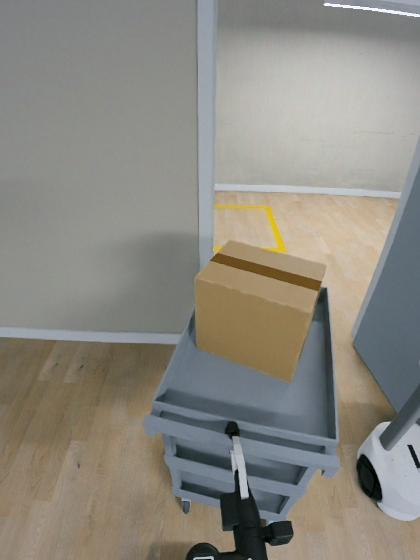

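Call:
{"fn": "move", "kwargs": {
  "blocking": false,
  "r2": {"base":{"translate_m":-0.25,"strafe_m":0.16}},
  "cameras": []
}}

Call:
{"fn": "wait", "kwargs": {
  "seconds": 4,
  "cameras": ["r2_head_camera"]
}}

Call:
{"fn": "move", "kwargs": {
  "blocking": false,
  "r2": {"base":{"translate_m":0.25,"strafe_m":-0.06},"pace":"slow"},
  "cameras": []
}}

Call:
{"fn": "wait", "kwargs": {
  "seconds": 6,
  "cameras": ["r2_head_camera","r1_head_right_camera"]
}}

Scene clock: 729.20 s.
move: r2 moving
r1: as last shown
r1.turned_by_imu: -0.001
r1.base_tilt: forward=-1.6 right=+1.3
r1.lidar_m: 4.91 2.47 0.25 - 0.25 0.28 0.71 0.56 0.51 0.52 0.67 4.66
r1.motor_effort: lift_m=+22(22) arm_m=+4(4) wheel_0=+0(1) wheel_1=+2(2) wheel_2=-3(3)
r1.servo_current: wrist_yaw_rad=46(65) wrist_pitch_rad=39(46) wrist_roll_rad=39(59) gripper_m=39(46)
r1.contact_limits: translate_m 0.9
r1.wrist_depth_mm: - 135 - - 430 247 180 / - 122 145 - 433 249 181 / - 124 190 - 442 252 183 / 109 136 202 - 452 255 184 / 216 - - - 459 256 186 / - - 193 - 188 257 186 / 1499 1576 1537 153 413 223 185
r2.base_odometry: x=-2.752 y=-1.281 heading=-2.833
r2.turned_by_wheels: +0.000
r2.turned_by_imu: +0.002
r2.base_tilt: forward=-0.6 right=+0.1
r2.lidar_m: 0.40 1.61 1.88 1.85 1.96 2.83 - 3.90 2.98 2.88 0.91 0.41
r2.base_status: translate_m moving; strafe_m moving
r2.joint_positions: lift_m=+0.690 arm_m=+0.000 wrist_yaw_rad=+0.001 wrist_pitch_rad=+0.004 wrist_roll_rad=+1.569 gripper_m=-0.019
r2.joint_status: not commanded
r2.measured_speeds: translate_m=-0.115 strafe_m=+0.074 rotate_rad=-0.007 lift_m=+0.000 arm_m=+0.000 wrist_yaw_rad=-0.038 wrist_pitch_rad=+0.000 wrist_roll_rad=+0.000
r2.motor_effort: lift_m=+20(20) arm_m=-4(4) wheel_0=-11(14) wheel_1=+4(5) wheel_2=+14(18)
r2.servo_current: wrist_yaw_rad=52(59) wrist_pitch_rad=39(52) wrist_roll_rad=46(52) gripper_m=65(78)
r2.hand_pose: x=+0.4594 y=-0.0870 z=+0.8667 quat_wxyz=(+0.708, +0.706, +0.002, -0.001) (m; r2's base frame)
r2.wrist_depth_mm: - - - 132 189 - - / - 382 389 140 197 - - / - 421 418 147 208 - - / - 466 455 154 218 - - / - 496 500 163 229 - - / - - 180 170 178 549 496 / - - - - - - 1160
pictures: none
No camera images: "cameras" was empty.

Scene clock: 731.03 s.
earlier move: r2 done
r1.base_odometry: x=-2.114 y=-0.473 heading=-2.298
r1.turned_by_wheels: +0.000
r1.turned_by_imu: +0.000
r1.base_tilt: forward=-1.6 right=+1.3
r1.lidar_m: 4.89 2.46 0.25 - 0.25 0.28 0.78 1.27 0.58 0.47 0.70 4.64
r1.base_status: not commanded
r1.joint_positions: lift_m=+0.500 arm_m=+0.000 wrist_yaw_rad=+3.196 wrist_pitch_rad=+0.002 wrist_roll_rad=+0.000 gripper_m=+0.056
r1.joint_status: not commanded
r1.measured_speeds: all 0
r1.motor_effort: lift_m=+22(22) arm_m=+4(5) wheel_0=+0(1) wheel_1=+2(2) wheel_2=-3(3)
r1.servo_current: wrist_yaw_rad=65(65) wrist_pitch_rad=46(52) wrist_roll_rad=46(65) gripper_m=39(52)
r1.contact_limits: translate_m 0.9
r1.hand_pose: x=-0.1219 y=+0.0715 z=+0.6774 quat_wxyz=(-0.027, -0.001, +0.000, +1.000) (m; r1's base frame)
r1.wrist_depth_mm: - 135 - - 427 247 181 / - 123 145 - 433 248 181 / - 124 190 - 442 252 183 / 110 135 203 - 455 256 185 / 216 - - - 455 255 185 / - - 193 - 187 256 186 / 1537 1576 1576 153 410 224 186
r2.base_odometry: x=-2.499 y=-1.348 heading=-2.832
r2.turned_by_wheels: +0.001
r2.turned_by_imu: +0.000
r2.base_tilt: forward=-0.7 right=+0.0
r2.lidar_m: 0.42 1.87 1.78 1.73 1.84 2.62 4.14 4.07 3.10 3.01 1.13 0.37
r2.base_status: done
r2.joint_positions: lift_m=+0.690 arm_m=+0.000 wrist_yaw_rad=+0.007 wrist_pitch_rad=+0.004 wrist_roll_rad=+1.569 gripper_m=-0.019
r2.joint_status: not commanded
r2.measured_speeds: all 0
r2.motor_effort: lift_m=+20(21) arm_m=-4(4) wheel_0=-1(23) wheel_1=+4(5) wheel_2=+7(18)
r2.servo_current: wrist_yaw_rad=65(65) wrist_pitch_rad=46(52) wrist_roll_rad=46(59) gripper_m=85(85)
r2.hand_pose: x=+0.4600 y=-0.0853 z=+0.8667 quat_wxyz=(+0.708, +0.706, +0.004, +0.001) (m; r2's base frame)
r2.wrist_depth_mm: 1464 336 336 - 153 - - / - 373 375 105 166 - - / - 424 430 113 182 - - / - 488 496 129 200 - - / - - - 144 224 1499 517 / - - 182 159 178 1499 466 / - - - - - 355 1160
wait: 1.83 of 4 s (r2 has come to rest)
pictures: r2_head_camera
Images, in order (width x height): r2_head_camera 420x560.

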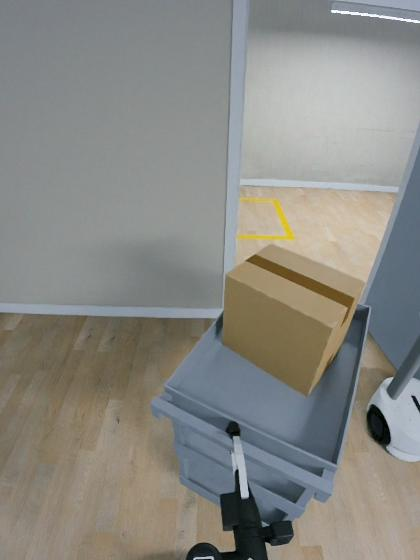

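Scene clock: 731.53 s.
move: r2 moving
r1: as last shown
r1.lidar_m: 4.92 2.50 0.25 - 0.25 0.26 0.74 1.23 0.54 0.47 0.69 4.67
r1.motor_effort: lift_m=+22(22) arm_m=+4(4) wheel_0=+0(1) wheel_1=+2(2) wheel_2=-3(3)
r1.servo_current: wrist_yaw_rad=20(65) wrist_pitch_rad=33(46) wrist_roll_rad=33(59) gripper_m=39(46)
r1.contact_limits: translate_m 0.9
r1.wrist_depth_mm: - 135 - - 427 246 180 / - 122 145 - 433 249 181 / - 124 188 - 442 251 183 / 109 135 202 - 452 254 184 / 215 - - - 452 256 185 / - - 193 - 188 257 186 / 1499 1537 1576 153 407 223 186
r2.base_odometry: x=-2.511 y=-1.349 heading=-2.831
r2.turned_by_wheels: +0.001
r2.turned_by_imu: +0.001
r2.base_tilt: forward=-0.7 right=+0.1
r2.lidar_m: 0.44 1.84 1.78 1.72 1.85 2.64 4.15 4.08 3.08 3.02 1.14 0.37
r2.base_status: translate_m moving; strafe_m moving
r2.joint_positions: lift_m=+0.690 arm_m=+0.000 wrist_yaw_rad=+0.005 wrist_pitch_rad=+0.004 wrist_roll_rad=+1.569 gripper_m=-0.019
r2.joint_status: not commanded
r2.measured_speeds: translate_m=+0.050 strafe_m=-0.012 rotate_rad=+0.001 lift_m=+0.000 arm_m=+0.000 wrist_yaw_rad=-0.028 wrist_pitch_rad=+0.000 wrist_roll_rad=+0.000
r2.motor_effort: lift_m=+20(21) arm_m=-4(4) wheel_0=+10(13) wheel_1=+8(8) wheel_2=-10(12)
r2.servo_current: wrist_yaw_rad=39(72) wrist_pitch_rad=39(46) wrist_roll_rad=33(52) gripper_m=72(85)
r2.hand_pose: x=+0.4598 y=-0.0859 z=+0.8667 quat_wxyz=(+0.708, +0.706, +0.003, +0.000) (m; r2's base frame)
r2.wrist_depth_mm: 1464 338 336 - 153 - - / - 370 375 106 167 - - / - 427 430 114 182 - - / - 488 496 129 200 - - / - - - 144 222 1499 525 / - - 181 160 179 1464 466 / - - - - - - 1182
pictures: none
No camera images: "cameras" was empty.

Scene clock: 734.87 s.
earlier move: r2 done
r1.base_odometry: x=-2.114 y=-0.473 heading=-2.298
r1.turned_by_wheels: +0.000
r1.turned_by_imu: +0.000
r1.base_tilt: forward=-1.6 right=+1.3
r1.lidar_m: 4.89 2.50 0.25 - 0.25 0.28 0.78 1.27 0.47 0.50 0.92 4.66
r1.base_status: not commanded
r1.joint_positions: lift_m=+0.500 arm_m=+0.000 wrist_yaw_rad=+3.196 wrist_pitch_rad=+0.002 wrist_roll_rad=+0.000 gripper_m=+0.056
r1.joint_status: not commanded
r1.measured_speeds: all 0
r1.motor_effort: lift_m=+22(22) arm_m=+4(5) wheel_0=+0(1) wheel_1=+2(2) wheel_2=-3(3)
r1.servo_current: wrist_yaw_rad=59(65) wrist_pitch_rad=39(52) wrist_roll_rad=59(72) gripper_m=46(46)
r1.contact_limits: translate_m 0.9
r1.hand_pose: x=-0.1219 y=+0.0715 z=+0.6774 quat_wxyz=(-0.027, -0.001, +0.000, +1.000) (m; r1's base frame)
r1.wrist_depth_mm: - 135 - - 430 246 180 / - 123 145 - 433 250 181 / - 124 189 - 439 252 183 / 109 136 202 - 449 254 185 / 215 - - - 452 256 185 / - - 193 - 187 257 186 / 1537 1537 1499 154 413 224 186
r2.base_odometry: x=-2.755 y=-1.367 heading=-2.831
r2.turned_by_wheels: +0.000
r2.turned_by_imu: +0.002
r2.base_tilt: forward=-0.7 right=+0.1
r2.lidar_m: 0.44 1.59 1.80 1.77 1.89 2.68 - 3.96 3.04 2.96 0.97 0.35
r2.base_status: done
r2.joint_positions: lift_m=+0.690 arm_m=+0.000 wrist_yaw_rad=+0.004 wrist_pitch_rad=+0.004 wrist_roll_rad=+1.569 gripper_m=-0.019
r2.joint_status: not commanded
r2.measured_speeds: all 0
r2.motor_effort: lift_m=+20(21) arm_m=-3(4) wheel_0=+10(18) wheel_1=+5(8) wheel_2=-4(14)
r2.servo_current: wrist_yaw_rad=72(72) wrist_pitch_rad=39(52) wrist_roll_rad=59(59) gripper_m=65(85)
r2.hand_pose: x=+0.4596 y=-0.0864 z=+0.8667 quat_wxyz=(+0.708, +0.706, +0.003, +0.000) (m; r2's base frame)
r2.wrist_depth_mm: - 336 329 - 145 - - / - 370 377 - 162 - - / - 442 433 107 175 - - / - 492 504 116 196 - - / - - - 134 220 - 508 / - - 182 155 178 1281 455 / - - - - - - 410
wait: 3.33 of 6 s (r2 has come to rest)
pictures: r1_head_right_camera, r2_head_camera
Images, in order (width x height): r1_head_right_camera 420x672, r2_head_camera 420x560.

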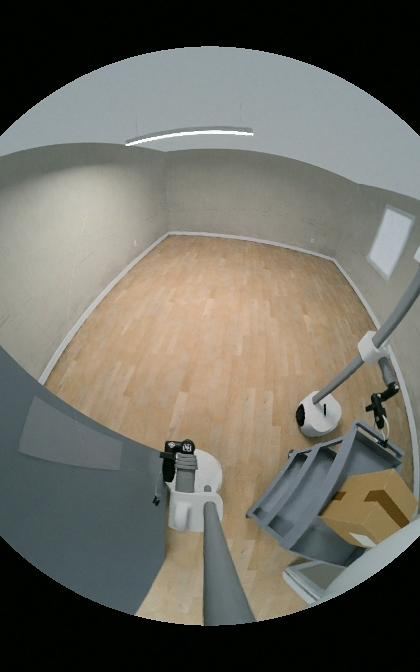

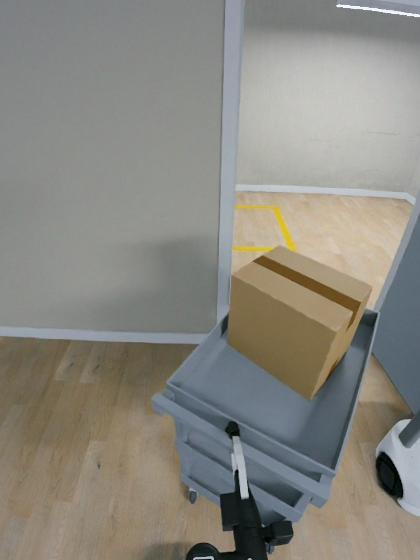

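Call:
{"fn": "move", "kwargs": {
  "blocking": false,
  "r2": {"base":{"strafe_m":-0.32}},
  "cameras": []
}}

Call:
{"fn": "wait", "kwargs": {
  "seconds": 4,
  "cameras": ["r2_head_camera","r1_head_right_camera"]
}}

Scene clock: 739.00 s.
move: r2 moving
r1: as last shown
r1.lidar_m: 4.90 2.50 0.25 - 0.25 0.27 0.77 1.26 0.47 0.50 0.82 4.65
r1.motor_effort: lift_m=+22(22) arm_m=+4(4) wheel_0=+0(1) wheel_1=+2(2) wheel_2=-3(3)
r1.servo_current: wrist_yaw_rad=26(59) wrist_pitch_rad=39(46) wrist_roll_rad=52(65) gripper_m=46(46)
r1.contact_limits: translate_m 0.9
r1.wrist_depth_mm: - 134 - - 427 246 180 / - 123 145 - 436 248 181 / - 124 189 - 442 251 184 / 109 136 202 - 449 255 185 / 216 - - - 455 256 185 / - - 195 - 188 257 185 / 1576 1537 1499 153 413 222 186
r2.base_odometry: x=-2.766 y=-1.333 heading=-2.830
r2.turned_by_wheels: +0.001
r2.turned_by_imu: +0.002
r2.base_tilt: forward=-0.7 right=+0.1
r2.lidar_m: 0.46 1.60 1.84 1.80 1.93 2.72 - 3.93 2.99 2.95 0.92 0.33
r2.base_status: strafe_m moving
r2.joint_positions: lift_m=+0.690 arm_m=+0.000 wrist_yaw_rad=+0.011 wrist_pitch_rad=+0.004 wrist_roll_rad=+1.569 gripper_m=-0.019
r2.joint_status: not commanded
r2.measured_speeds: translate_m=-0.001 strafe_m=-0.139 rotate_rad=+0.005 lift_m=+0.000 arm_m=+0.000 wrist_yaw_rad=+0.000 wrist_pitch_rad=+0.000 wrist_roll_rad=+0.000
r2.motor_effort: lift_m=+20(21) arm_m=-4(4) wheel_0=+23(23) wheel_1=-8(9) wheel_2=+0(4)
r2.servo_current: wrist_yaw_rad=65(65) wrist_pitch_rad=39(46) wrist_roll_rad=39(52) gripper_m=72(78)
r2.hand_pose: x=+0.4602 y=-0.0843 z=+0.8667 quat_wxyz=(+0.708, +0.706, +0.005, +0.002) (m; r2's base frame)
r2.wrist_depth_mm: - 325 329 - 144 - - / - 368 373 - 160 - - / - 439 430 106 175 - - / - 496 500 115 194 - - / - - - 132 219 - 512 / - - 182 152 179 1281 466 / - - - - - - 415
pictures: none
No camera images: "cameras" was empty.

Scene clock: 740.90 s.
earlier move: r2 done
r1.base_odometry: x=-2.114 y=-0.473 heading=-2.298
r1.turned_by_wheels: +0.000
r1.turned_by_imu: +0.000
r1.base_tilt: forward=-1.6 right=+1.3
r1.lidar_m: 4.91 2.47 0.25 - 0.25 0.27 0.74 0.45 0.37 0.36 0.41 0.82
r1.base_status: not commanded
r1.joint_positions: lift_m=+0.500 arm_m=+0.000 wrist_yaw_rad=+3.196 wrist_pitch_rad=+0.002 wrist_roll_rad=+0.000 gripper_m=+0.056
r1.joint_status: not commanded
r1.measured_speeds: all 0
r1.motor_effort: lift_m=+22(22) arm_m=+4(4) wheel_0=+0(1) wheel_1=+2(2) wheel_2=-3(3)
r1.servo_current: wrist_yaw_rad=52(72) wrist_pitch_rad=39(52) wrist_roll_rad=52(78) gripper_m=39(46)
r1.contact_limits: translate_m 0.9
r1.hand_pose: x=-0.1219 y=+0.0715 z=+0.6774 quat_wxyz=(-0.027, -0.001, +0.000, +1.000) (m; r1's base frame)
r1.wrist_depth_mm: - 135 - - 427 246 180 / - 123 145 - 430 249 181 / - 124 189 - 445 251 183 / 109 135 202 - 449 254 184 / 216 - - - 455 256 186 / 597 - 194 - 188 256 186 / 223 1464 1537 153 413 223 186
r2.base_odometry: x=-2.853 y=-1.063 heading=-2.831
r2.turned_by_wheels: -0.001
r2.turned_by_imu: +0.001
r2.base_tilt: forward=-0.6 right=+0.1
r2.lidar_m: 0.39 0.44 2.13 2.09 2.22 3.22 - 3.59 2.75 2.64 0.67 0.43
r2.base_status: done
r2.joint_positions: lift_m=+0.690 arm_m=+0.000 wrist_yaw_rad=+0.003 wrist_pitch_rad=+0.004 wrist_roll_rad=+1.569 gripper_m=-0.019
r2.joint_status: not commanded
r2.measured_speeds: all 0
r2.motor_effort: lift_m=+20(21) arm_m=-4(4) wheel_0=+3(23) wheel_1=-2(12) wheel_2=+0(4)
r2.servo_current: wrist_yaw_rad=39(78) wrist_pitch_rad=46(46) wrist_roll_rad=59(65) gripper_m=72(78)
r2.hand_pose: x=+0.4596 y=-0.0866 z=+0.8667 quat_wxyz=(+0.708, +0.706, +0.003, -0.001) (m; r2's base frame)
r2.wrist_depth_mm: - - - 151 207 1499 - / - - - 155 213 - - / - 415 415 159 218 809 - / - 442 442 163 224 831 - / - 473 473 168 230 - - / - 496 185 172 178 - - / - - - - 242 - 480
wait: 1.90 of 4 s (r2 has come to rest)
pictures: r1_head_right_camera, r2_head_camera
Images, in order (width x height): r1_head_right_camera 420x672, r2_head_camera 420x560.

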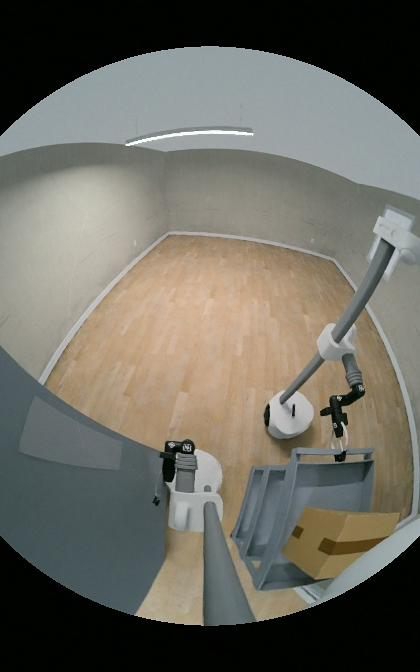

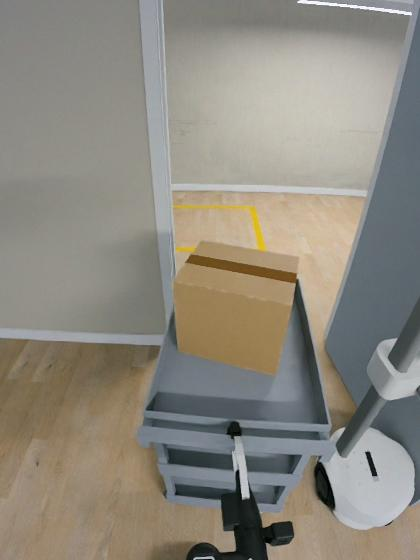

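Call:
{"fn": "move", "kwargs": {
  "blocking": false,
  "r2": {"base":{"translate_m":0.25,"strafe_m":-0.01},"pace":"slow"},
  "cameras": []
}}

Call:
{"fn": "wait", "kwargs": {
  "seconds": 6,
  "cameras": ["r2_head_camera","r1_head_right_camera"]
}}

Scene clock: 746.70 s.
move: r2 moving
r1: as last shown
r1.base_tilt: forward=-1.6 right=+1.2
r1.lidar_m: 4.91 2.48 0.25 - 0.25 0.25 0.75 0.46 0.37 0.35 0.41 0.83
r1.servo_current: wrist_yaw_rad=59(72) wrist_pitch_rad=46(46) wrist_roll_rad=46(59) gripper_m=39(46)
r1.contact_limits: translate_m 0.9
r1.wrist_depth_mm: - 135 - - 427 246 180 / - 123 145 - 433 248 181 / - 124 189 - 442 251 184 / 109 135 203 - 449 253 185 / 216 - - - 455 256 186 / 228 - 194 - 188 256 186 / 224 1499 1537 154 415 223 186
r2.base_odometry: x=-2.865 y=-1.066 heading=-2.831
r2.turned_by_wheels: +0.000
r2.turned_by_imu: +0.001
r2.base_tilt: forward=-0.7 right=+0.0
r2.lidar_m: 0.42 0.43 2.15 2.09 2.21 3.18 - 3.59 2.73 2.65 0.67 0.41
r2.base_status: translate_m moving; strafe_m moving
r2.joint_positions: lift_m=+0.690 arm_m=+0.000 wrist_yaw_rad=+0.001 wrist_pitch_rad=+0.004 wrist_roll_rad=+1.569 gripper_m=-0.019
r2.joint_status: not commanded
r2.measured_speeds: translate_m=+0.049 strafe_m=-0.003 rotate_rad=-0.002 lift_m=+0.000 arm_m=+0.000 wrist_yaw_rad=-0.026 wrist_pitch_rad=+0.000 wrist_roll_rad=+0.000
r2.motor_effort: lift_m=+20(21) arm_m=-2(4) wheel_0=+9(11) wheel_1=+5(6) wheel_2=-15(15)
r2.servo_current: wrist_yaw_rad=46(65) wrist_pitch_rad=46(46) wrist_roll_rad=52(59) gripper_m=78(78)
r2.hand_pose: x=+0.4593 y=-0.0872 z=+0.8667 quat_wxyz=(+0.708, +0.706, +0.002, -0.001) (m; r2's base frame)
r2.wrist_depth_mm: - - - 151 207 1499 - / - - - 155 213 - - / - 413 415 158 219 809 - / - 445 439 162 224 842 - / - 477 469 167 229 - - / - 492 185 170 179 - - / - - - - 241 - 484
pictures: none
No camera images: "cameras" was empty.

Scene clock: 750.00 s.
earlier move: r2 done
r1.base_odometry: x=-2.114 y=-0.473 heading=-2.298
r1.turned_by_wheels: +0.000
r1.turned_by_imu: +0.000
r1.base_tilt: forward=-1.6 right=+1.3
r1.lidar_m: 4.91 2.49 0.25 - 0.25 0.27 0.68 0.42 0.38 0.39 0.55 4.65
r1.base_status: not commanded
r1.joint_positions: lift_m=+0.500 arm_m=+0.000 wrist_yaw_rad=+3.196 wrist_pitch_rad=+0.002 wrist_roll_rad=+0.000 gripper_m=+0.056
r1.joint_status: not commanded
r1.measured_speeds: all 0
r1.motor_effort: lift_m=+22(22) arm_m=+4(4) wheel_0=+0(1) wheel_1=+2(3) wheel_2=-3(3)
r1.servo_current: wrist_yaw_rad=46(72) wrist_pitch_rad=46(52) wrist_roll_rad=39(65) gripper_m=46(46)
r1.contact_limits: translate_m 0.9
r1.hand_pose: x=-0.1219 y=+0.0715 z=+0.6774 quat_wxyz=(-0.027, -0.001, +0.000, +1.000) (m; r1's base frame)
r1.wrist_depth_mm: - 135 - - 427 246 180 / - 123 145 - 436 248 181 / - 124 189 - 442 251 184 / 110 136 202 - 452 256 185 / 216 - - - 459 256 186 / 225 - 192 - 187 256 186 / - 152 1576 153 410 222 186
r2.base_odometry: x=-3.094 y=-1.129 heading=-2.831
r2.turned_by_wheels: +0.000
r2.turned_by_imu: -0.001
r2.base_tilt: forward=-0.7 right=+0.1
r2.lidar_m: 0.40 0.46 1.90 2.10 2.20 3.13 - 3.57 2.73 0.61 0.54 0.41
r2.base_status: done
r2.joint_positions: lift_m=+0.690 arm_m=+0.000 wrist_yaw_rad=-0.005 wrist_pitch_rad=+0.004 wrist_roll_rad=+1.569 gripper_m=-0.019
r2.joint_status: not commanded
r2.measured_speeds: all 0
r2.motor_effort: lift_m=+20(21) arm_m=+4(4) wheel_0=+2(11) wheel_1=+6(8) wheel_2=-10(18)
r2.servo_current: wrist_yaw_rad=52(65) wrist_pitch_rad=46(46) wrist_roll_rad=52(65) gripper_m=72(78)
r2.hand_pose: x=+0.4588 y=-0.0890 z=+0.8667 quat_wxyz=(+0.708, +0.706, +0.000, -0.003) (m; r2's base frame)
r2.wrist_depth_mm: - - - 136 191 - - / - 392 397 143 200 - - / - 413 415 148 209 - - / - 462 449 156 218 - - / - - 488 163 228 - - / - - 185 169 178 530 525 / - - - - - - 459
wait: 3.30 of 6 s (r2 has come to rest)
pictures: r1_head_right_camera, r2_head_camera
Images, in order (width x height): r1_head_right_camera 420x672, r2_head_camera 420x560.

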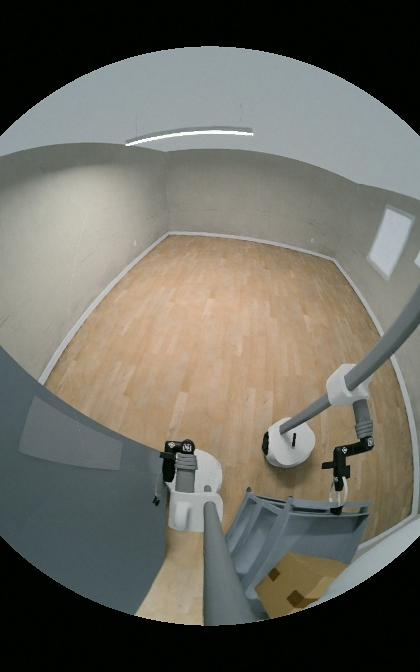

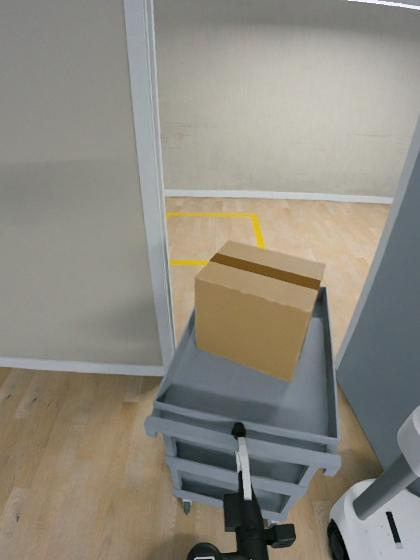

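Call:
{"fn": "move", "kwargs": {
  "blocking": false,
  "r2": {"base":{"translate_m":0.25,"strafe_m":-0.04},"pace":"slow"},
  "cameras": []
}}

Call:
{"fn": "wait", "kwargs": {
  "seconds": 6,
  "cameras": ["r2_head_camera","r1_head_right_camera","r2_head_right_camera"]
}}

Scene clock: 757.50 s.
move: r2 moving
r1: as last shown
r1.lidar_m: 4.90 2.47 0.25 - 0.25 0.27 0.67 0.44 0.38 0.40 0.54 4.64
r1.motor_effort: lift_m=+22(22) arm_m=+4(4) wheel_0=+0(1) wheel_1=+2(2) wheel_2=-3(3)
r1.servo_current: wrist_yaw_rad=52(65) wrist_pitch_rad=46(46) wrist_roll_rad=39(65) gripper_m=46(46)
r1.contact_limits: translate_m 0.9
r1.wrist_depth_mm: - 135 - - 427 247 180 / - 123 145 - 433 249 182 / - 124 189 - 445 251 183 / 109 135 203 - 452 254 185 / 216 - - - 455 256 186 / 224 - 193 - 187 257 186 / - 152 1537 153 413 224 186
r2.base_odometry: x=-3.106 y=-1.131 heading=-2.831
r2.turned_by_wheels: +0.000
r2.turned_by_imu: +0.001
r2.base_tilt: forward=-0.7 right=+0.1
r2.lidar_m: 0.40 0.51 1.86 2.08 2.23 3.18 - 3.56 2.73 0.58 0.55 0.39
r2.base_status: translate_m moving; strafe_m moving
r2.joint_positions: lift_m=+0.690 arm_m=+0.000 wrist_yaw_rad=-0.005 wrist_pitch_rad=+0.004 wrist_roll_rad=+1.569 gripper_m=-0.019
r2.joint_status: not commanded
r2.measured_speeds: translate_m=+0.048 strafe_m=-0.007 rotate_rad=-0.001 lift_m=+0.000 arm_m=+0.000 wrist_yaw_rad=+0.000 wrist_pitch_rad=+0.000 wrist_roll_rad=+0.000
r2.motor_effort: lift_m=+20(21) arm_m=+4(4) wheel_0=+6(7) wheel_1=+5(7) wheel_2=-14(15)
r2.servo_current: wrist_yaw_rad=52(65) wrist_pitch_rad=46(52) wrist_roll_rad=52(59) gripper_m=72(78)
r2.hand_pose: x=+0.4588 y=-0.0890 z=+0.8667 quat_wxyz=(+0.708, +0.706, +0.000, -0.003) (m; r2's base frame)
r2.wrist_depth_mm: - - - 134 191 - - / - 394 394 142 198 - - / - 413 415 147 207 - - / - 459 452 155 217 - - / - - 492 162 227 - - / - - 185 169 178 554 530 / - - - - - - 459
pictures: none
No camera images: "cameras" was empty.

Scene clock: 760.80 s.
earlier move: r2 done
r1.base_odometry: x=-2.114 y=-0.473 heading=-2.298
r1.turned_by_wheels: +0.000
r1.turned_by_imu: +0.000
r1.base_tilt: forward=-1.6 right=+1.3
r1.lidar_m: 4.90 2.48 0.25 - 0.25 0.27 0.66 0.48 0.45 0.45 0.54 4.66
r1.base_status: not commanded
r1.joint_positions: lift_m=+0.500 arm_m=+0.000 wrist_yaw_rad=+3.196 wrist_pitch_rad=+0.002 wrist_roll_rad=+0.000 gripper_m=+0.056
r1.joint_status: not commanded
r1.measured_speeds: all 0
r1.motor_effort: lift_m=+22(22) arm_m=+4(4) wheel_0=+0(1) wheel_1=+2(2) wheel_2=-3(3)
r1.servo_current: wrist_yaw_rad=46(78) wrist_pitch_rad=46(52) wrist_roll_rad=39(72) gripper_m=39(46)
r1.contact_limits: translate_m 0.9
r1.hand_pose: x=-0.1219 y=+0.0715 z=+0.6774 quat_wxyz=(-0.027, -0.001, +0.000, +1.000) (m; r1's base frame)
r1.wrist_depth_mm: - 135 - - 427 245 180 / - 123 145 - 430 249 181 / - 124 190 - 442 252 183 / 109 135 202 - 449 256 185 / 216 1182 - - 455 256 185 / 215 - 190 - 188 257 186 / - 151 1537 154 410 223 186
r2.base_odometry: x=-3.344 y=-1.168 heading=-2.830
r2.turned_by_wheels: +0.001
r2.turned_by_imu: +0.002
r2.base_tilt: forward=-0.6 right=+0.1
r2.lidar_m: 0.42 0.56 1.50 2.12 2.25 3.23 - 3.55 2.70 0.46 0.48 0.36
r2.base_status: done
r2.joint_positions: lift_m=+0.690 arm_m=+0.000 wrist_yaw_rad=+0.001 wrist_pitch_rad=+0.004 wrist_roll_rad=+1.569 gripper_m=-0.019
r2.joint_status: not commanded
r2.measured_speeds: all 0
r2.motor_effort: lift_m=+20(21) arm_m=+4(4) wheel_0=+7(12) wheel_1=+5(7) wheel_2=-6(15)
r2.servo_current: wrist_yaw_rad=39(65) wrist_pitch_rad=39(52) wrist_roll_rad=59(59) gripper_m=72(78)
r2.hand_pose: x=+0.4593 y=-0.0872 z=+0.8667 quat_wxyz=(+0.708, +0.706, +0.002, -0.001) (m; r2's base frame)
r2.wrist_depth_mm: - 373 370 107 164 - - / - 370 375 119 177 - - / - 424 418 126 190 - - / - 496 469 137 206 - - / - - 544 151 224 1863 - / - - 185 166 178 1499 492 / - - - - - - -
wait: 3.30 of 6 s (r2 has come to rest)
pictures: r1_head_right_camera, r2_head_camera, r2_head_right_camera
Images, in order (width x height): r1_head_right_camera 420x672, r2_head_camera 420x560, r2_head_right_camera 420x672.

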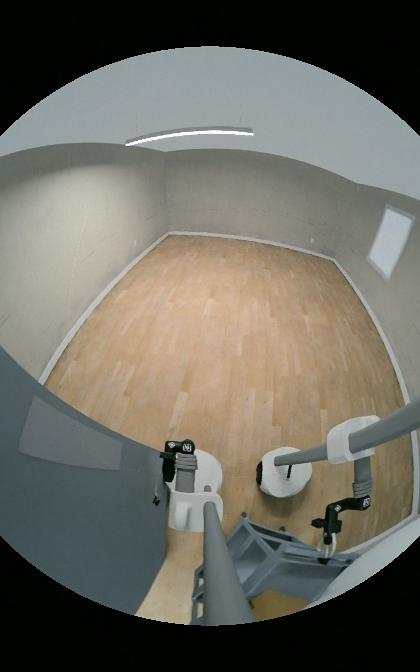

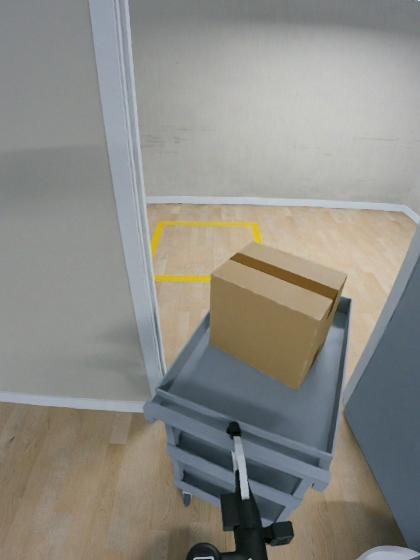

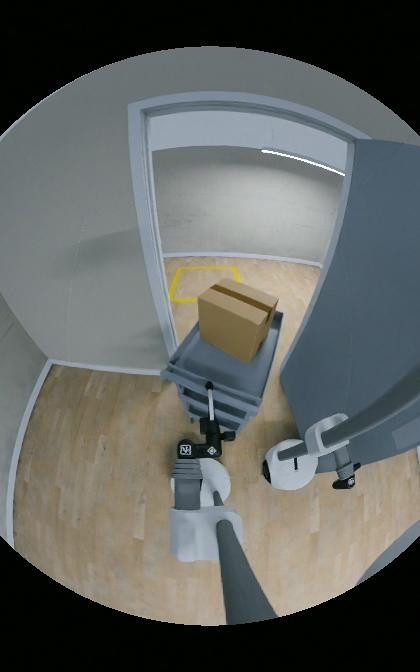

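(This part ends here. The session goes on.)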